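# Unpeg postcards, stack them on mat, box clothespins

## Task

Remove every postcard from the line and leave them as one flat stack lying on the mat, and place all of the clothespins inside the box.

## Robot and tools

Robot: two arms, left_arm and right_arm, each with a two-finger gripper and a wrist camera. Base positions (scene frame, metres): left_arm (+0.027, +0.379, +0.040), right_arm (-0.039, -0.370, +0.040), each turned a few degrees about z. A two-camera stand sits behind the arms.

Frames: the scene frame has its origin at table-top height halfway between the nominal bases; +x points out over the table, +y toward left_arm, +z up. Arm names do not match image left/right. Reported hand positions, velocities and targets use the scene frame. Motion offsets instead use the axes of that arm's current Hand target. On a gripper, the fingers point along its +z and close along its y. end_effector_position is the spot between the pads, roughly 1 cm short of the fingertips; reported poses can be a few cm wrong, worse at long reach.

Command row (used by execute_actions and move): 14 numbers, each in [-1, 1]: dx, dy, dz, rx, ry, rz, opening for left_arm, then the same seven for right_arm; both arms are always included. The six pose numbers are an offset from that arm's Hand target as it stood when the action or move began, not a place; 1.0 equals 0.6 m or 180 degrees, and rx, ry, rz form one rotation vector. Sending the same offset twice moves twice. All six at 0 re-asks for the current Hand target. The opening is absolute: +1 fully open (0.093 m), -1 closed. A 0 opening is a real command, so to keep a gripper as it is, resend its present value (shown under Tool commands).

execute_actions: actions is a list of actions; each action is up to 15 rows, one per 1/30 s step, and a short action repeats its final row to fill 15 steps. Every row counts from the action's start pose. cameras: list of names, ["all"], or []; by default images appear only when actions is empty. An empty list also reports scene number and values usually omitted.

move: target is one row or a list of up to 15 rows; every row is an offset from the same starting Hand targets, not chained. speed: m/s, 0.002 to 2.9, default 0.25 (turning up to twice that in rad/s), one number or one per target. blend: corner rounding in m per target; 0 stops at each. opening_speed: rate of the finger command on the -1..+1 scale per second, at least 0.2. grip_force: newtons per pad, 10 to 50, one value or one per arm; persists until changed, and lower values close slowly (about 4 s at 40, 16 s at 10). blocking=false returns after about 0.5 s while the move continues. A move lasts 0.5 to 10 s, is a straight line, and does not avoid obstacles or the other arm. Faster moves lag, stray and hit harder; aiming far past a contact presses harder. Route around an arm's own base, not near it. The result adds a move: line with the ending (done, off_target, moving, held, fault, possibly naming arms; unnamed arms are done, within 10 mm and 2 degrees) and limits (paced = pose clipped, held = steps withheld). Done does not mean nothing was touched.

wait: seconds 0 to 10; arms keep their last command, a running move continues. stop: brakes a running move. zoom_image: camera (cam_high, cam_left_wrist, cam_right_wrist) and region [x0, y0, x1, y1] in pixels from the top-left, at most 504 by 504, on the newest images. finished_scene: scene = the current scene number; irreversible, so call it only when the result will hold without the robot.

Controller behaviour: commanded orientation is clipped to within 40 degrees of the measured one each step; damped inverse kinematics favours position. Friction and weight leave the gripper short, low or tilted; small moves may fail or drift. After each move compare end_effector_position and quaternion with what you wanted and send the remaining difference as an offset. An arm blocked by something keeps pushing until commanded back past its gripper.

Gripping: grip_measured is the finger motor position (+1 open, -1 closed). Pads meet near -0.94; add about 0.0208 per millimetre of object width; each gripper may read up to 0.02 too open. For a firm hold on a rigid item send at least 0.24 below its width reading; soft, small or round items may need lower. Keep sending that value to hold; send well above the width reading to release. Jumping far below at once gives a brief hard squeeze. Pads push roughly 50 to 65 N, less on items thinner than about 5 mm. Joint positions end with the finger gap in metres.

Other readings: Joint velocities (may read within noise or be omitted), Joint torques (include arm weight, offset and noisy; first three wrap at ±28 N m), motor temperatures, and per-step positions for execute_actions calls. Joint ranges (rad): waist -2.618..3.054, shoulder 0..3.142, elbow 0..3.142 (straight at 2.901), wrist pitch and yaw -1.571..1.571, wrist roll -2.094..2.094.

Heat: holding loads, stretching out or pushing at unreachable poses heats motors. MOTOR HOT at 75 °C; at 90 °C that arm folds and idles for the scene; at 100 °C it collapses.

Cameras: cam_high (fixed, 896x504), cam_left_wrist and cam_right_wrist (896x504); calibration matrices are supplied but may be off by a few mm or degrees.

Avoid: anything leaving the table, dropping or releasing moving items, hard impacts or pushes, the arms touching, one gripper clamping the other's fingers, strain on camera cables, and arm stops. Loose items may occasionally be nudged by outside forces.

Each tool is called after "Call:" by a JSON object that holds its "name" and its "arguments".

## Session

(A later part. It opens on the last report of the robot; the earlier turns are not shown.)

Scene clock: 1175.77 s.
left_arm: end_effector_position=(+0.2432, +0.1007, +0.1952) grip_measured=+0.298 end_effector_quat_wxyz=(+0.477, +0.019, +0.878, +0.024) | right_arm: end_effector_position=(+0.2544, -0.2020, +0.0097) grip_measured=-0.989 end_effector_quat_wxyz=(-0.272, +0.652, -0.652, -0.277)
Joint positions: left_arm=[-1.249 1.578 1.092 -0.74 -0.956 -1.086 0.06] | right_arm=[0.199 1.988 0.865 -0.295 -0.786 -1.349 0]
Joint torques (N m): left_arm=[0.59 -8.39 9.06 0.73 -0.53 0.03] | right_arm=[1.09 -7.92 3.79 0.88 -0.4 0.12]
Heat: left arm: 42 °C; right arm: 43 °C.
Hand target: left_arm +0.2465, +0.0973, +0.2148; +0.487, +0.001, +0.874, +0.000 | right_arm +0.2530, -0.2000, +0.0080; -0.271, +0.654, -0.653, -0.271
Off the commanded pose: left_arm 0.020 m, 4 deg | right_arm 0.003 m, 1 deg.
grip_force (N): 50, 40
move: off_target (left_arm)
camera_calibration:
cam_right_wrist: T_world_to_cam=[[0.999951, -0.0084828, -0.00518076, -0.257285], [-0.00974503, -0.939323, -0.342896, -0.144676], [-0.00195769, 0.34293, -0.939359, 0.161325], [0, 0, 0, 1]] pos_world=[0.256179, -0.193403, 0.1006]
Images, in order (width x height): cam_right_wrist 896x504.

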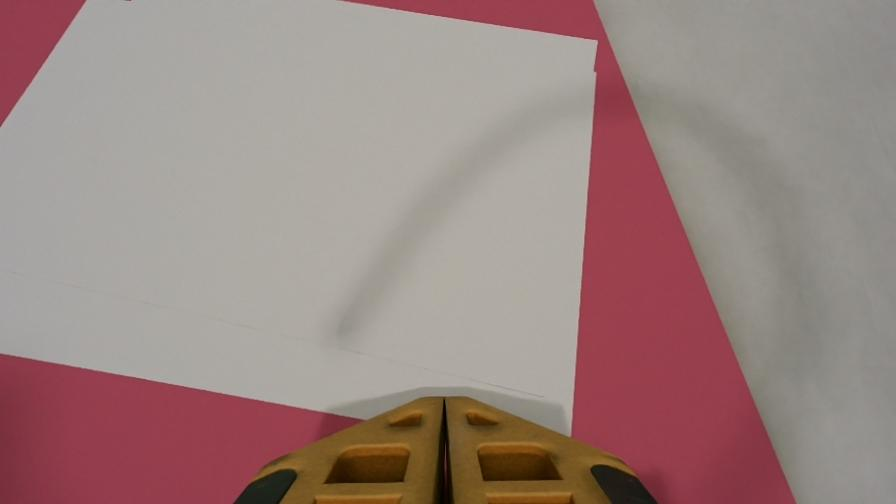

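Call:
{"name": "move", "arguments": {"target": [[0,0,0,0,0,0,0.3,-0.0118,0,0.0118,0,0,0,-1],[0,0,0,0,0,0,0.3,0.06,0,-0.06,0,0,0,-1],[0,0,0,0,0,0,0.3,-0.03,0,-0.25,0,0,0,-1]], "speed": [0.05,0.12,0.2], "cameras": ["cam_high","cam_right_wrist","cam_left_wrist"]}}

Call:
{"name": "zoom_image", "arguments": {"camera": "cam_high", "region": [345, 250, 445, 350]}}

Scene clock: 1182.03 s.
left_arm: end_effector_position=(+0.2432, +0.1007, +0.1952) grip_measured=+0.298 end_effector_quat_wxyz=(+0.477, +0.019, +0.878, +0.024) | right_arm: end_effector_position=(+0.2465, -0.2903, +0.1174) grip_measured=-0.989 end_effector_quat_wxyz=(-0.261, +0.646, -0.658, -0.284)
Joint positions: left_arm=[-1.249 1.578 1.092 -0.74 -0.956 -1.086 0.06] | right_arm=[-0.099 1.781 1.118 -1.079 -0.777 -1.761 0]
Joint torques (N m): left_arm=[0.53 -8.57 9.07 0.72 -0.56 -0.03] | right_arm=[-0.72 -7.92 8.17 -0.06 -0.53 -0.18]
Heat: left arm: 42 °C; right arm: 43 °C.
Hand target: left_arm +0.2465, +0.0973, +0.2148; +0.487, +0.001, +0.874, +0.000 | right_arm +0.2529, -0.2934, +0.1267; -0.271, +0.654, -0.653, -0.271
Off the commanded pose: left_arm 0.020 m, 4 deg | right_arm 0.012 m, 2 deg.
grip_force (N): 50, 40
move: off_target (left_arm, right_arm)
camera_calibration:
cam_left_wrist: T_world_to_cam=[[-0.0330139, -0.996904, -0.0713636, 0.123079], [-0.842541, 0.066168, -0.534552, 0.342879], [0.537619, 0.0424791, -0.842117, 0.115128], [0, 0, 0, 1]] pos_world=[0.231058, 0.0951201, 0.289022]
cam_right_wrist: T_world_to_cam=[[0.999236, -0.0141363, -0.036448, -0.247314], [-0.0256017, -0.941217, -0.336832, -0.188138], [-0.0295439, 0.337507, -0.940859, 0.298197], [0, 0, 0, 1]] pos_world=[0.251118, -0.281219, 0.208176]

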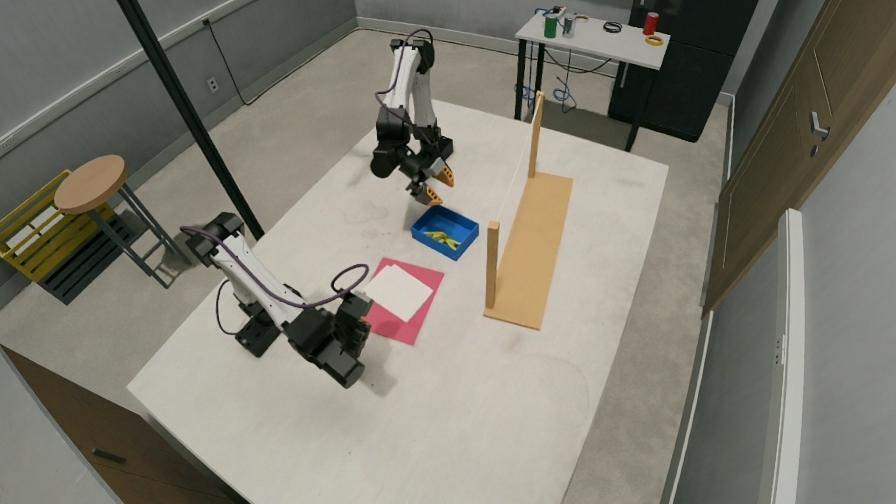

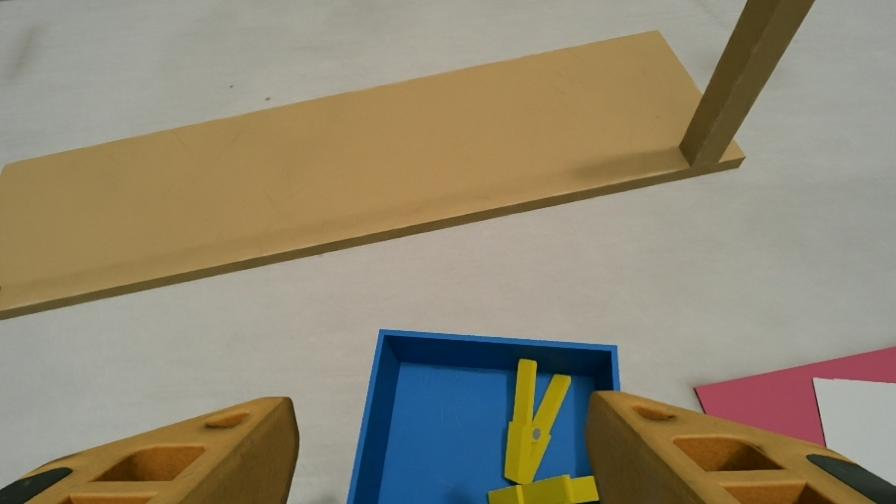

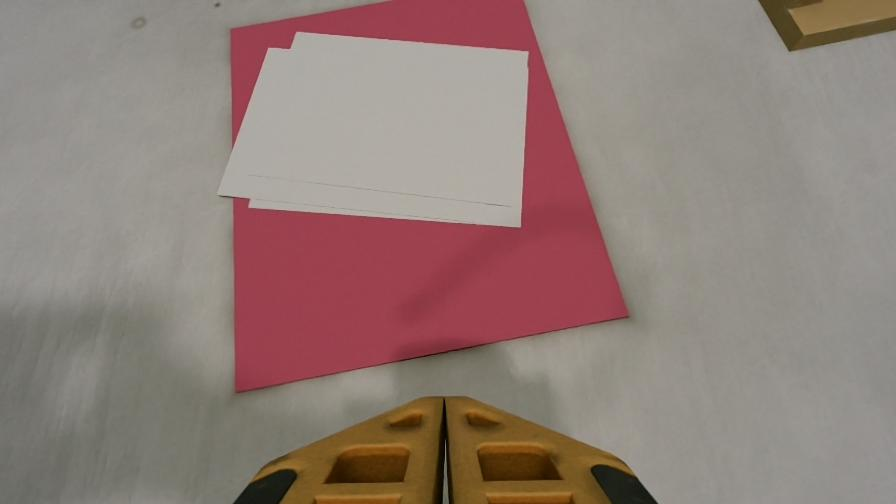

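Scaled by 5.040 from the camera's 896x504 image, which has a finer 1280x720 frame.

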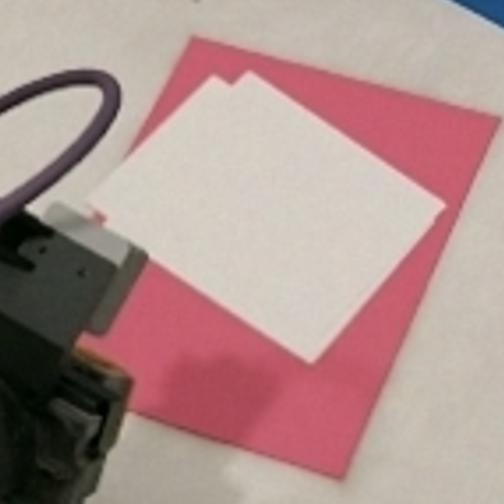

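Call:
{"name": "move", "arguments": {"target": [[0.069,-0.162,-0.127,0.1964,0.0288,0.1553,-1,-0.0118,-0.15,-0.0825,0,0,0,-1],[0.315,-0.2955,-0.112,0.3928,0.0576,0.3105,-1,-0.0118,-0.15,-0.0825,0,0,0,-1],[0.4,-0.342,-0.059,0.3928,0.0576,0.3105,-1,-0.0118,-0.15,-0.0825,0,0,0,-1]], "speed": [0.25,0.25,0.12], "blend": [0.03,0.02,0], "cameras": ["all"]}}

Call:
{"name": "zoom_image", "arguments": {"camera": "cam_high", "region": [345, 250, 445, 350]}}

Scene clock: 1222.27 s.
left_arm: end_effector_position=(+0.0906, -0.0933, +0.0257) grip_measured=-0.989 end_effector_quat_wxyz=(+0.256, +0.654, +0.664, -0.258) | right_arm: end_effector_position=(+0.3382, -0.3193, +0.1640) grip_measured=-0.989 end_effector_quat_wxyz=(-0.267, +0.650, -0.655, -0.276)
Joint positions: left_arm=[-1.334 2.047 0.99 0.223 0.116 0.117 0] | right_arm=[-0.14 2.079 1.724 -1.405 -0.77 -1.82 0]
Joint torques (N m): left_arm=[-0.43 -6.61 7.72 1.81 0.09 0.09] | right_arm=[-0.84 -8.27 8.79 -0.11 -0.53 -0.18]
Heat: left arm: 41 °C; right arm: 45 °C.
Hand target: left_arm +0.0900, -0.1074, +0.0290; +0.270, +0.653, +0.653, -0.271 | right_arm +0.3429, -0.3234, +0.1667; -0.271, +0.654, -0.653, -0.271
Off the commanded pose: left_arm 0.014 m, 2 deg | right_arm 0.007 m, 1 deg.
grip_force (N): 50, 40
move: off_target (left_arm)
camera_calibration:
cam_left_wrist: T_world_to_cam=[[-0.99993, 0.0117527, 0.00113276, 0.0924708], [0.0108203, 0.950526, -0.310455, 0.136004], [-0.0047254, -0.310421, -0.950587, 0.0816826], [0, 0, 0, 1]] pos_world=[0.0913787, -0.105006, 0.119765]
cam_right_wrist: T_world_to_cam=[[0.999821, -0.0131012, -0.0136558, -0.341289], [-0.0169095, -0.942479, -0.333838, -0.201283], [-0.00849659, 0.334009, -0.942531, 0.346548], [0, 0, 0, 1]] pos_world=[0.340769, -0.309927, 0.254776]

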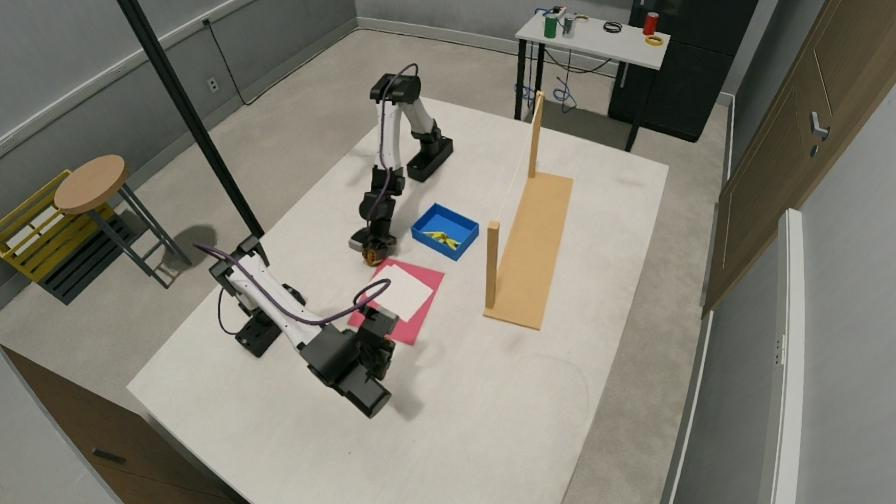

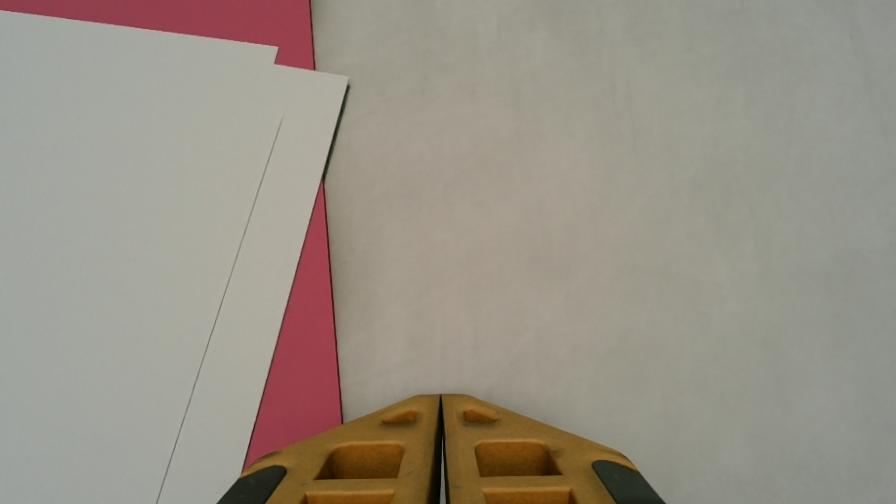

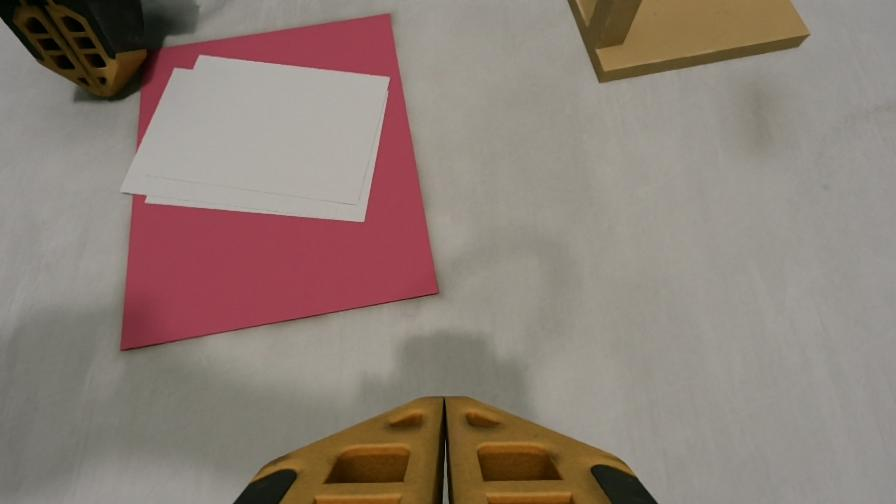

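Scaled by 5.040 from the camera's 896x504 image, which has a finer 1280x720 frame.

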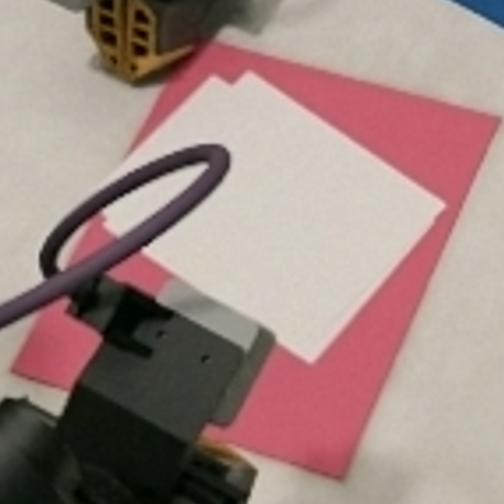

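Call:
{"name": "move", "arguments": {"target": [[-0.0561,0,0.0561,0,0,0,-1,0,0,0,0,0,0,-1],[-0.0373,0,0.075,0,0,0,-1,0,0,0,0,0,0,-1]], "speed": [0.1,0.05], "cameras": ["cam_left_wrist"]}}

Scene clock: 1232.60 s.
left_arm: end_effector_position=(+0.0909, -0.1471, +0.0268) grip_measured=-0.989 end_effector_quat_wxyz=(+0.265, +0.655, +0.654, -0.269) | right_arm: end_effector_position=(+0.3382, -0.3193, +0.1640) grip_measured=-0.989 end_effector_quat_wxyz=(-0.267, +0.650, -0.655, -0.276)
Joint positions: left_arm=[-1.352 2.192 1.222 0.167 0.116 0.112 0] | right_arm=[-0.14 2.079 1.724 -1.405 -0.77 -1.82 0]
Joint torques (N m): left_arm=[-0.51 -5.71 7.12 1.92 -0.04 -0.02] | right_arm=[-0.87 -8.27 8.8 -0.12 -0.53 -0.19]
Heat: left arm: 42 °C; right arm: 46 °C.
Hand target: left_arm +0.0899, -0.1551, +0.0130; +0.270, +0.653, +0.653, -0.271 | right_arm +0.3429, -0.3234, +0.1667; -0.271, +0.654, -0.653, -0.271
Off the commanded pose: left_arm 0.016 m, 1 deg | right_arm 0.007 m, 1 deg.
grip_force (N): 50, 40
move: off_target (left_arm)
camera_calibration:
cam_left_wrist: T_world_to_cam=[[-0.999658, 0.0261185, -0.0015019, 0.0954698], [0.0250764, 0.940242, -0.339581, 0.185451], [-0.00745721, -0.339502, -0.940576, 0.0617818], [0, 0, 0, 1]] pos_world=[0.0912474, -0.155887, 0.121229]
Images, in order (width x height): cam_left_wrist 896x504.

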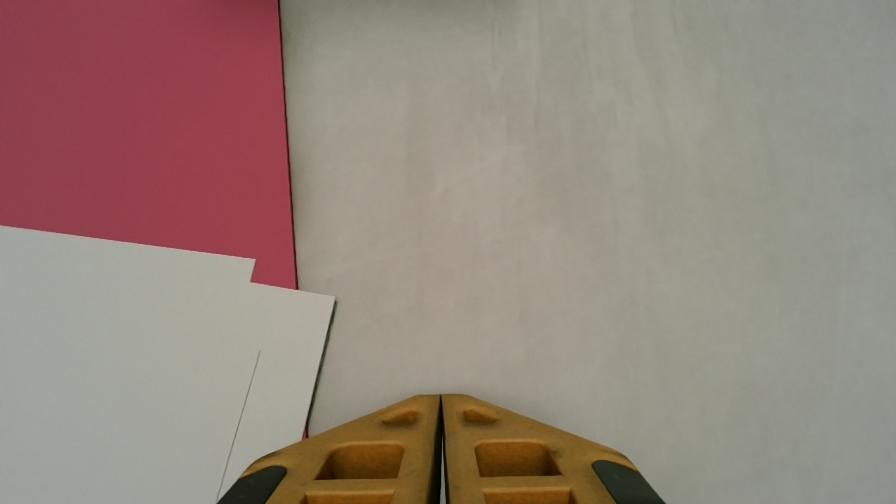

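Call:
{"name": "move", "arguments": {"target": [0.019,0,-0.009,0,0,0,-1,0,0,0,0,0,0,-1], "speed": 0.04, "cameras": []}}

Scene clock: 1238.30 s.
left_arm: end_effector_position=(+0.0907, -0.1465, +0.0260) grip_measured=-0.989 end_effector_quat_wxyz=(+0.276, +0.652, +0.650, -0.277) | right_arm: end_effector_position=(+0.3382, -0.3193, +0.1640) grip_measured=-0.989 end_effector_quat_wxyz=(-0.267, +0.650, -0.655, -0.276)
Joint positions: left_arm=[-1.352 2.191 1.19 0.228 0.117 0.112 0] | right_arm=[-0.14 2.079 1.724 -1.405 -0.77 -1.82 0]
Joint torques (N m): left_arm=[-0.14 -7.06 4.6 1.76 -0.03 0.03] | right_arm=[-0.85 -8.27 8.79 -0.11 -0.51 -0.2]
Motor temperatures (°C): left_arm=[23 41 41 34 24 25 23] | right_arm=[23 46 42 32 24 25 24]
Heat: left arm: 41 °C; right arm: 46 °C.
Hand target: left_arm +0.0899, -0.1431, +0.0087; +0.270, +0.654, +0.653, -0.271 | right_arm +0.3429, -0.3234, +0.1667; -0.271, +0.654, -0.653, -0.271
Off the commanded pose: left_arm 0.017 m, 1 deg | right_arm 0.007 m, 1 deg.
grip_force (N): 50, 40
move: off_target (left_arm)
No camera images: "cameras" was empty.

Call:
{"name": "move", "arguments": {"target": [0.0094,0,0.0094,0,0,0,-1,0,0,0,0,0,0,-1], "speed": 0.03, "cameras": []}}

Scene clock: 1240.83 s.
left_arm: end_effector_position=(+0.0907, -0.1464, +0.0261) grip_measured=-0.989 end_effector_quat_wxyz=(+0.279, +0.651, +0.648, -0.280) | right_arm: end_effector_position=(+0.3382, -0.3193, +0.1640) grip_measured=-0.989 end_effector_quat_wxyz=(-0.267, +0.650, -0.655, -0.276)
Joint positions: left_arm=[-1.352 2.191 1.18 0.246 0.117 0.112 0] | right_arm=[-0.14 2.079 1.724 -1.405 -0.77 -1.82 0]
Joint torques (N m): left_arm=[-0.25 -5.52 4.9 1.82 -0.01 0.01] | right_arm=[-0.85 -8.23 8.77 -0.11 -0.53 -0.18]
Heat: left arm: 41 °C; right arm: 46 °C.
Hand target: left_arm +0.0899, -0.1431, +0.0008; +0.270, +0.653, +0.653, -0.271 | right_arm +0.3429, -0.3234, +0.1667; -0.271, +0.654, -0.653, -0.271
Off the commanded pose: left_arm 0.026 m, 2 deg | right_arm 0.007 m, 1 deg.
grip_force (N): 50, 40
move: off_target (left_arm)
No camera images: "cameras" was empty.

Call:
{"name": "wait", "arguments": {"seconds": 0.1, "cameras": ["cam_left_wrist","cam_right_wrist","cam_high"]}}

Call:
{"name": "zoom_image", "arguments": {"camera": "cam_right_wrist", "region": [0, 0, 300, 240]}}

Scene clock: 1245.37 s.
left_arm: end_effector_position=(+0.0907, -0.1464, +0.0261) grip_measured=-0.989 end_effector_quat_wxyz=(+0.279, +0.651, +0.648, -0.280) | right_arm: end_effector_position=(+0.3382, -0.3193, +0.1640) grip_measured=-0.989 end_effector_quat_wxyz=(-0.267, +0.650, -0.655, -0.276)
Joint positions: left_arm=[-1.352 2.191 1.18 0.246 0.117 0.112 0] | right_arm=[-0.14 2.079 1.724 -1.405 -0.77 -1.82 0]
Joint torques (N m): left_arm=[-0.18 -5.42 4.89 1.82 0 0.01] | right_arm=[-0.87 -8.24 8.76 -0.11 -0.52 -0.19]
Heat: left arm: 41 °C; right arm: 47 °C.
Hand target: left_arm +0.0899, -0.1431, +0.0008; +0.270, +0.653, +0.653, -0.271 | right_arm +0.3429, -0.3234, +0.1667; -0.271, +0.654, -0.653, -0.271
Tool commands: left_gripper/opening=-1.0 right_gripper/opening=-1.0
Off the commanded pose: left_arm 0.026 m, 2 deg | right_arm 0.007 m, 1 deg.
grip_force (N): 50, 40
wait: 0.10 s; at rest from the start
camera_calibration:
cam_left_wrist: T_world_to_cam=[[-0.999617, 0.0264802, -0.00802555, 0.0954882], [0.0275568, 0.926576, -0.375096, 0.183286], [-0.00249634, -0.375174, -0.926951, 0.0552308], [0, 0, 0, 1]] pos_world=[0.0905387, -0.151635, 0.120712]
cam_right_wrist: T_world_to_cam=[[0.999821, -0.0131012, -0.0136558, -0.341289], [-0.0169095, -0.942479, -0.333838, -0.201283], [-0.00849659, 0.334009, -0.942531, 0.346548], [0, 0, 0, 1]] pos_world=[0.340769, -0.309927, 0.254776]

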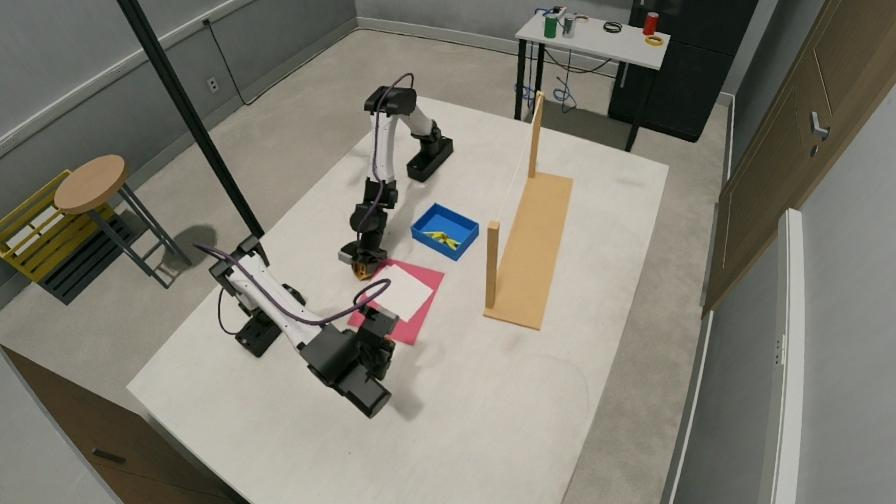

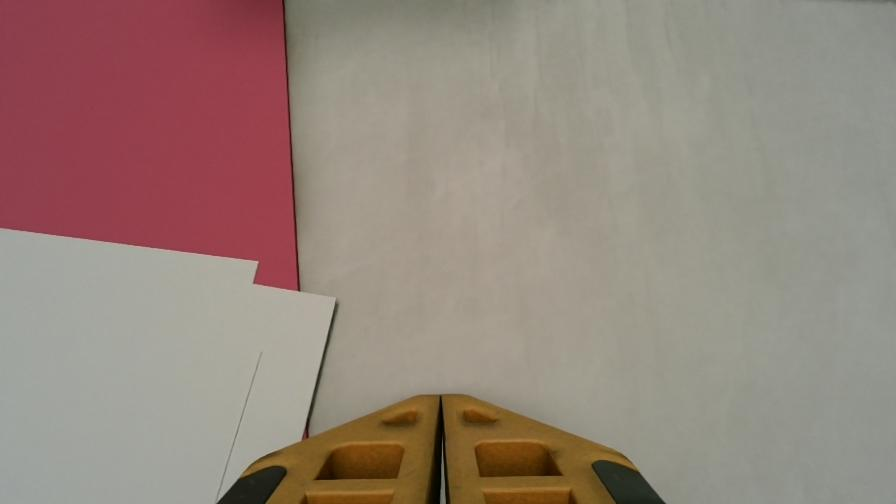

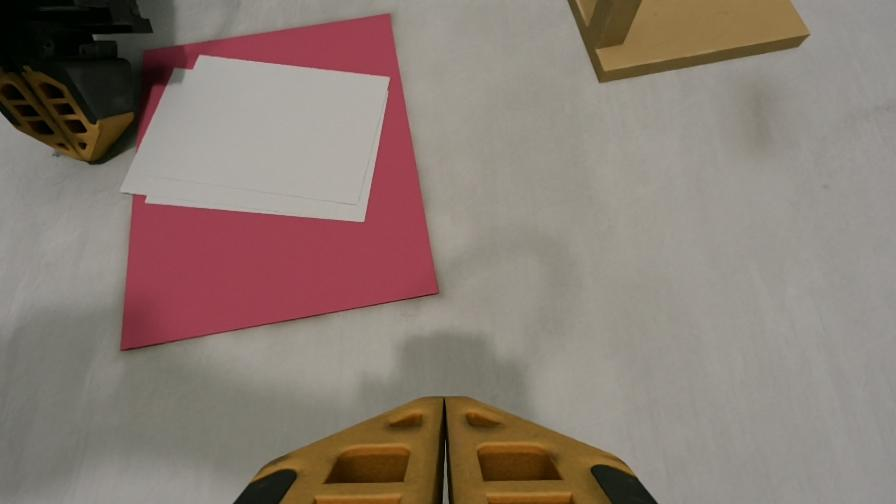

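Scaled by 1.680 from the camera's 896x504 image, which has a finer 1280x720 frame.

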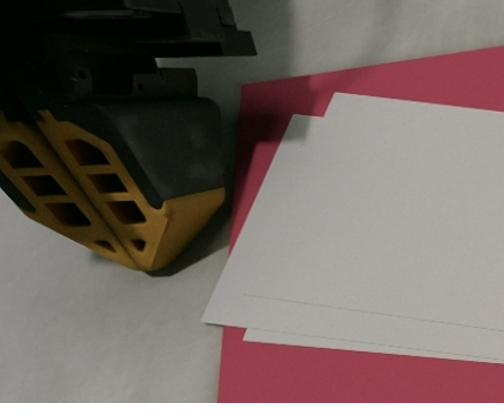

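Call:
{"name": "move", "arguments": {"target": [[-0.0212,0,-0.0212,0,0,0,-1,0,0,0,0,0,0,-1],[-0.0212,0.06,-0.0212,0,0,0,-1,0,0,0,0,0,0,-1]], "speed": [0.05,0.04], "cameras": ["cam_left_wrist","cam_right_wrist"]}}

Scene clock: 1255.90 s.
left_arm: end_effector_position=(+0.1106, -0.1432, +0.0273) grip_measured=-0.989 end_effector_quat_wxyz=(+0.267, +0.658, +0.642, -0.290) | right_arm: end_effector_position=(+0.3382, -0.3193, +0.1640) grip_measured=-0.989 end_effector_quat_wxyz=(-0.267, +0.650, -0.655, -0.276)
Joint positions: left_arm=[-1.288 2.193 1.198 0.214 0.198 0.163 0] | right_arm=[-0.14 2.079 1.724 -1.405 -0.77 -1.82 0]
Joint torques (N m): left_arm=[1.81 -7.84 7.72 1.35 -0.15 0.13] | right_arm=[-0.88 -8.27 8.77 -0.12 -0.52 -0.19]
Heat: left arm: 40 °C; right arm: 47 °C.
Hand target: left_arm +0.1258, -0.1431, +0.0187; +0.270, +0.654, +0.653, -0.271 | right_arm +0.3429, -0.3234, +0.1667; -0.271, +0.654, -0.653, -0.271
Off the commanded pose: left_arm 0.018 m, 3 deg | right_arm 0.007 m, 1 deg.
grip_force (N): 50, 40
move: off_target (left_arm)
camera_calibration:
cam_left_wrist: T_world_to_cam=[[-0.998336, 0.0559016, 0.0141533, 0.118723], [0.0466398, 0.927095, -0.371915, 0.178117], [-0.033912, -0.370636, -0.928159, 0.0617442], [0, 0, 0, 1]] pos_world=[0.112312, -0.148883, 0.121872]
cam_right_wrist: T_world_to_cam=[[0.999821, -0.0131012, -0.0136558, -0.341289], [-0.0169095, -0.942479, -0.333838, -0.201283], [-0.00849659, 0.334009, -0.942531, 0.346548], [0, 0, 0, 1]] pos_world=[0.340769, -0.309927, 0.254776]
Images, in order (width x height): cam_left_wrist 896x504, cam_right_wrist 896x504.

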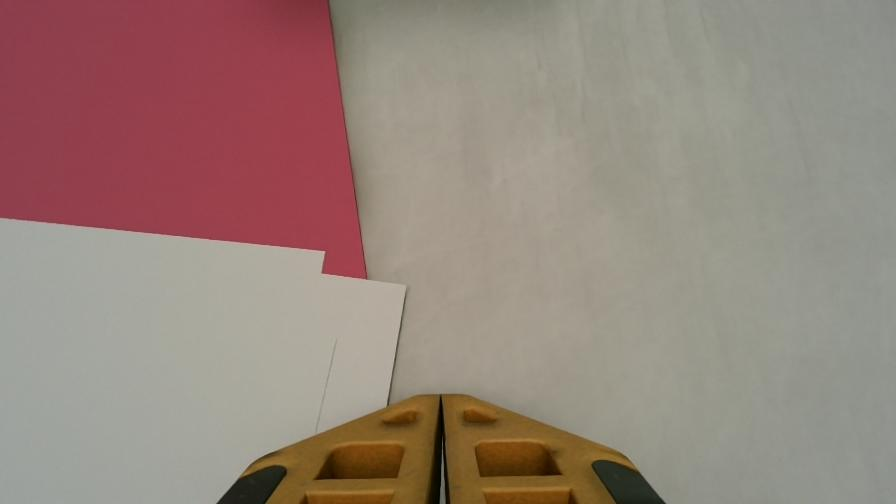

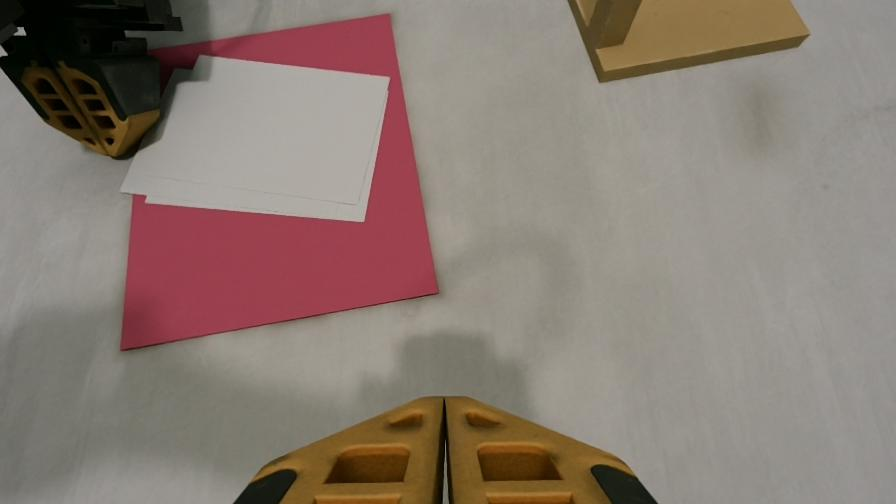

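Call:
{"name": "move", "arguments": {"target": [0,0.022,0,0,0,0,-1,0,0,0,0,0,0,-1], "speed": 0.04, "cameras": ["cam_left_wrist","cam_right_wrist"]}}

Scene clock: 1258.63 s.
left_arm: end_effector_position=(+0.1272, -0.1443, +0.0291) grip_measured=-0.989 end_effector_quat_wxyz=(+0.270, +0.655, +0.643, -0.291) | right_arm: end_effector_position=(+0.3382, -0.3193, +0.1640) grip_measured=-0.989 end_effector_quat_wxyz=(-0.267, +0.650, -0.655, -0.276)
Joint positions: left_arm=[-1.25 2.202 1.219 0.204 0.222 0.186 0] | right_arm=[-0.14 2.079 1.724 -1.405 -0.77 -1.82 0]
Joint torques (N m): left_arm=[1.14 -8.03 7.56 1.32 -0.18 0.16] | right_arm=[-0.87 -8.28 8.77 -0.12 -0.53 -0.19]
Heat: left arm: 40 °C; right arm: 47 °C.
Hand target: left_arm +0.1391, -0.1432, +0.0187; +0.270, +0.654, +0.653, -0.271 | right_arm +0.3429, -0.3234, +0.1667; -0.271, +0.654, -0.653, -0.271
Off the commanded pose: left_arm 0.016 m, 3 deg | right_arm 0.007 m, 1 deg.
grip_force (N): 50, 40
move: off_target (left_arm)
camera_calibration:
cam_left_wrist: T_world_to_cam=[[-0.998607, 0.0512028, 0.0127303, 0.134808], [0.0425897, 0.92469, -0.378332, 0.17933], [-0.0311433, -0.377263, -0.925582, 0.0621852], [0, 0, 0, 1]] pos_world=[0.12892, -0.149267, 0.123688]
cam_right_wrist: T_world_to_cam=[[0.999821, -0.0131012, -0.0136558, -0.341289], [-0.0169095, -0.942479, -0.333838, -0.201283], [-0.00849659, 0.334009, -0.942531, 0.346548], [0, 0, 0, 1]] pos_world=[0.340769, -0.309927, 0.254776]
Images, in order (width x height): cam_left_wrist 896x504, cam_right_wrist 896x504.

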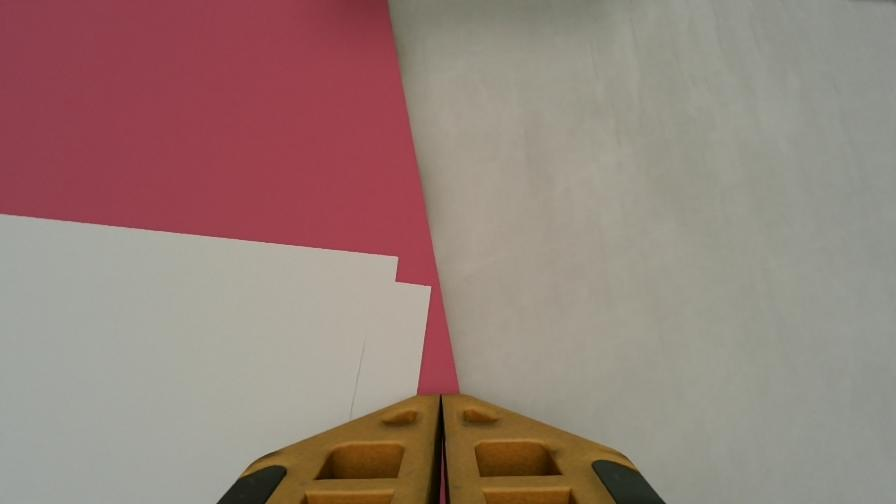

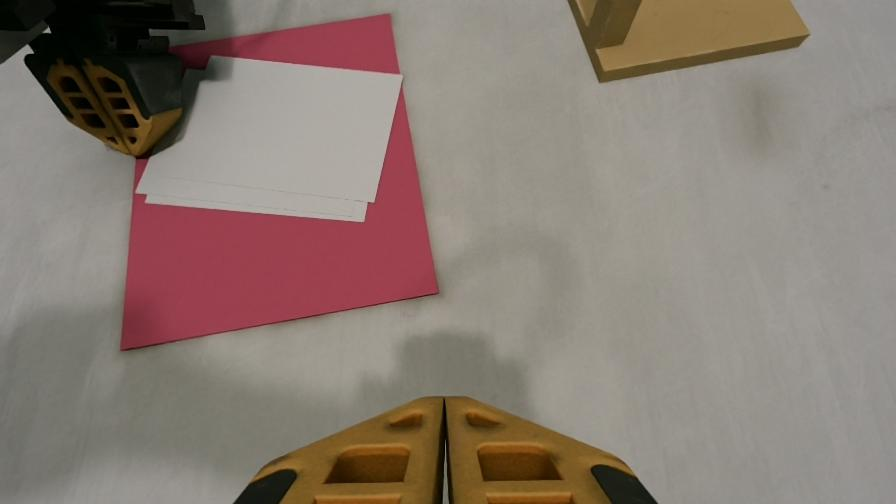

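Call:
{"name": "move", "arguments": {"target": [[0,-0.03,0,0,0,0,-1,0,0,0,0,0,0,-1],[-0.07,-0.06,-0.07,0,0,0,-1,0,0,0,0,0,0,-1],[0,-0.06,-0.22,0,0,0,-1,0,0.1,-0.05,0,0,0,-1]], "speed": [0.05,0.1,0.2], "cameras": ["cam_high","cam_right_wrist","cam_left_wrist"]}}

Call:
{"name": "zoom_image", "arguments": {"camera": "cam_high", "region": [345, 250, 445, 350]}}

Call:
{"name": "zoom_image", "arguments": {"camera": "cam_right_wrist", "region": [100, 0, 460, 300]}}

Scene clock: 1273.23 s.
left_arm: end_effector_position=(+0.1031, -0.0498, +0.0994) grip_measured=-0.989 end_effector_quat_wxyz=(+0.258, +0.654, +0.661, -0.260) | right_arm: end_effector_position=(+0.2889, -0.3442, +0.1820) grip_measured=-0.989 end_effector_quat_wxyz=(-0.269, +0.650, -0.656, -0.274)
Joint positions: left_arm=[-1.272 1.728 0.913 -0.02 0.16 0.166 0] | right_arm=[-0.239 1.925 1.567 -1.486 -0.749 -1.948 0]
Joint torques (N m): left_arm=[0.57 -10.02 5.39 1.51 0.17 0.13] | right_arm=[-0.58 -10.32 5.09 -0.3 -0.5 -0.18]
Heat: left arm: 41 °C; right arm: 47 °C.
Hand target: left_arm +0.1033, -0.0498, +0.1122; +0.270, +0.653, +0.653, -0.271 | right_arm +0.2830, -0.3447, +0.1879; -0.271, +0.654, -0.653, -0.271
Off the commanded pose: left_arm 0.013 m, 2 deg | right_arm 0.008 m, 1 deg.
grip_force (N): 50, 40
move: off_target (left_arm)
camera_calibration:
cam_left_wrist: T_world_to_cam=[[-0.999887, 0.0150368, -0.00018548, 0.104512], [0.0143228, 0.948506, -0.316435, 0.117633], [-0.00458224, -0.316402, -0.948614, 0.164805], [0, 0, 0, 1]] pos_world=[0.103571, -0.0610028, 0.193579]
cam_right_wrist: T_world_to_cam=[[0.999824, -0.0162396, -0.00937282, -0.294015], [-0.0184386, -0.942321, -0.334202, -0.218983], [-0.00340489, 0.334316, -0.942455, 0.370011], [0, 0, 0, 1]] pos_world=[0.291185, -0.334827, 0.272778]

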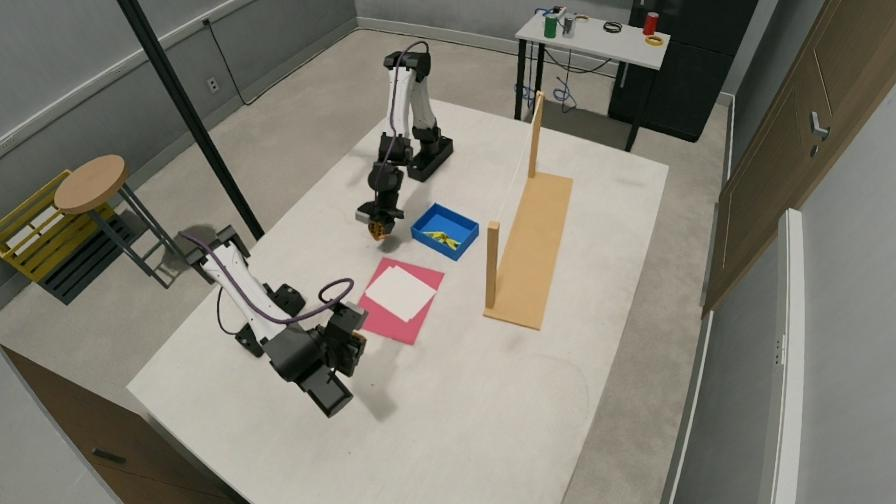

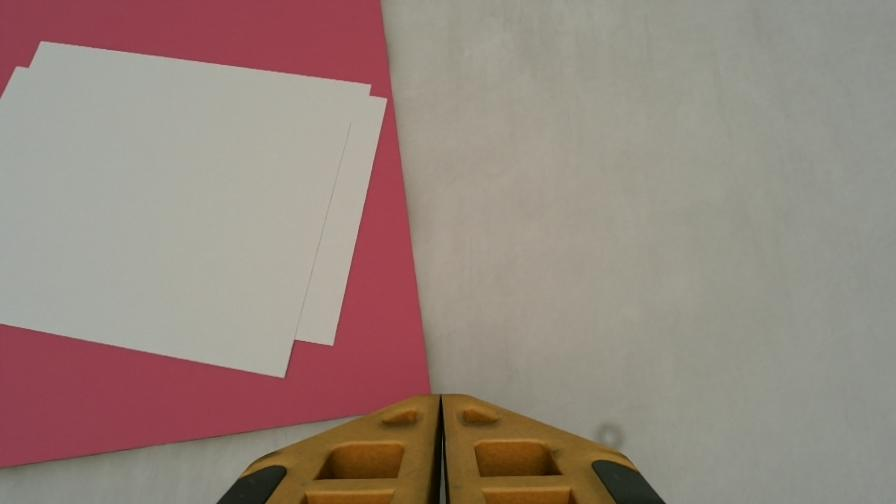

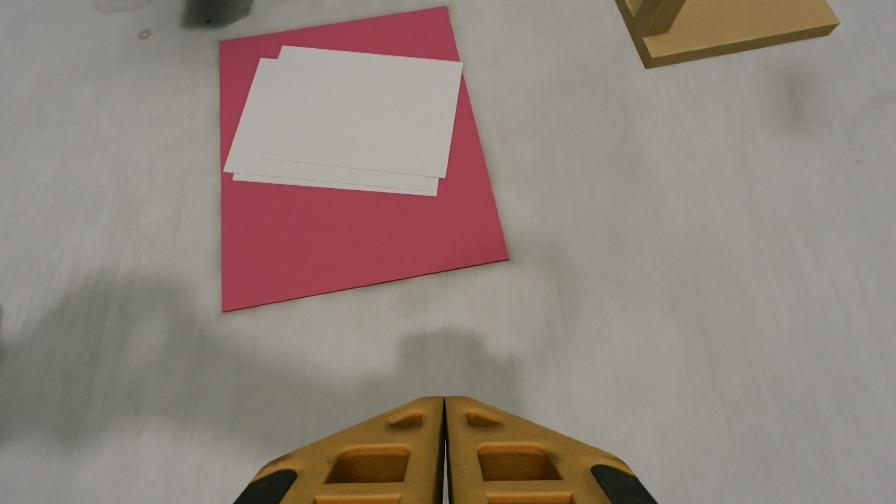

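Scaled by 5.040 from the camera's 896x504 image, which has a finer 1280x720 frame.

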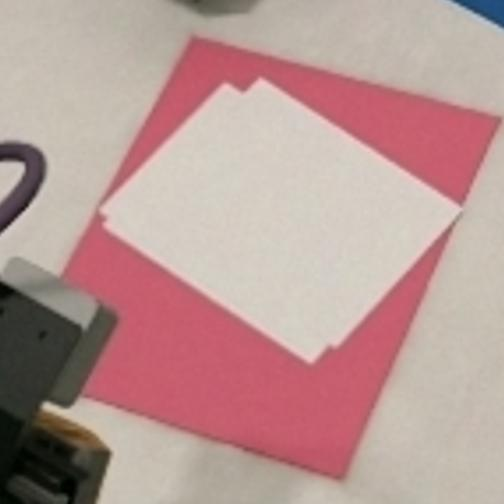

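Scaled by 1.400 from the camera's 896x504 image, which has a finer 1280x720 frame.

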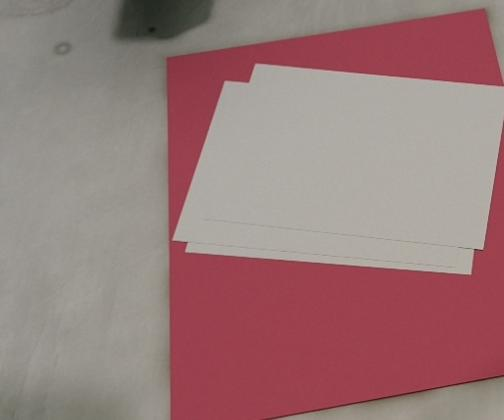

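Call:
{"name": "finished_scene", "arguments": {"scene": 2}}

The scene is finished: the task was done.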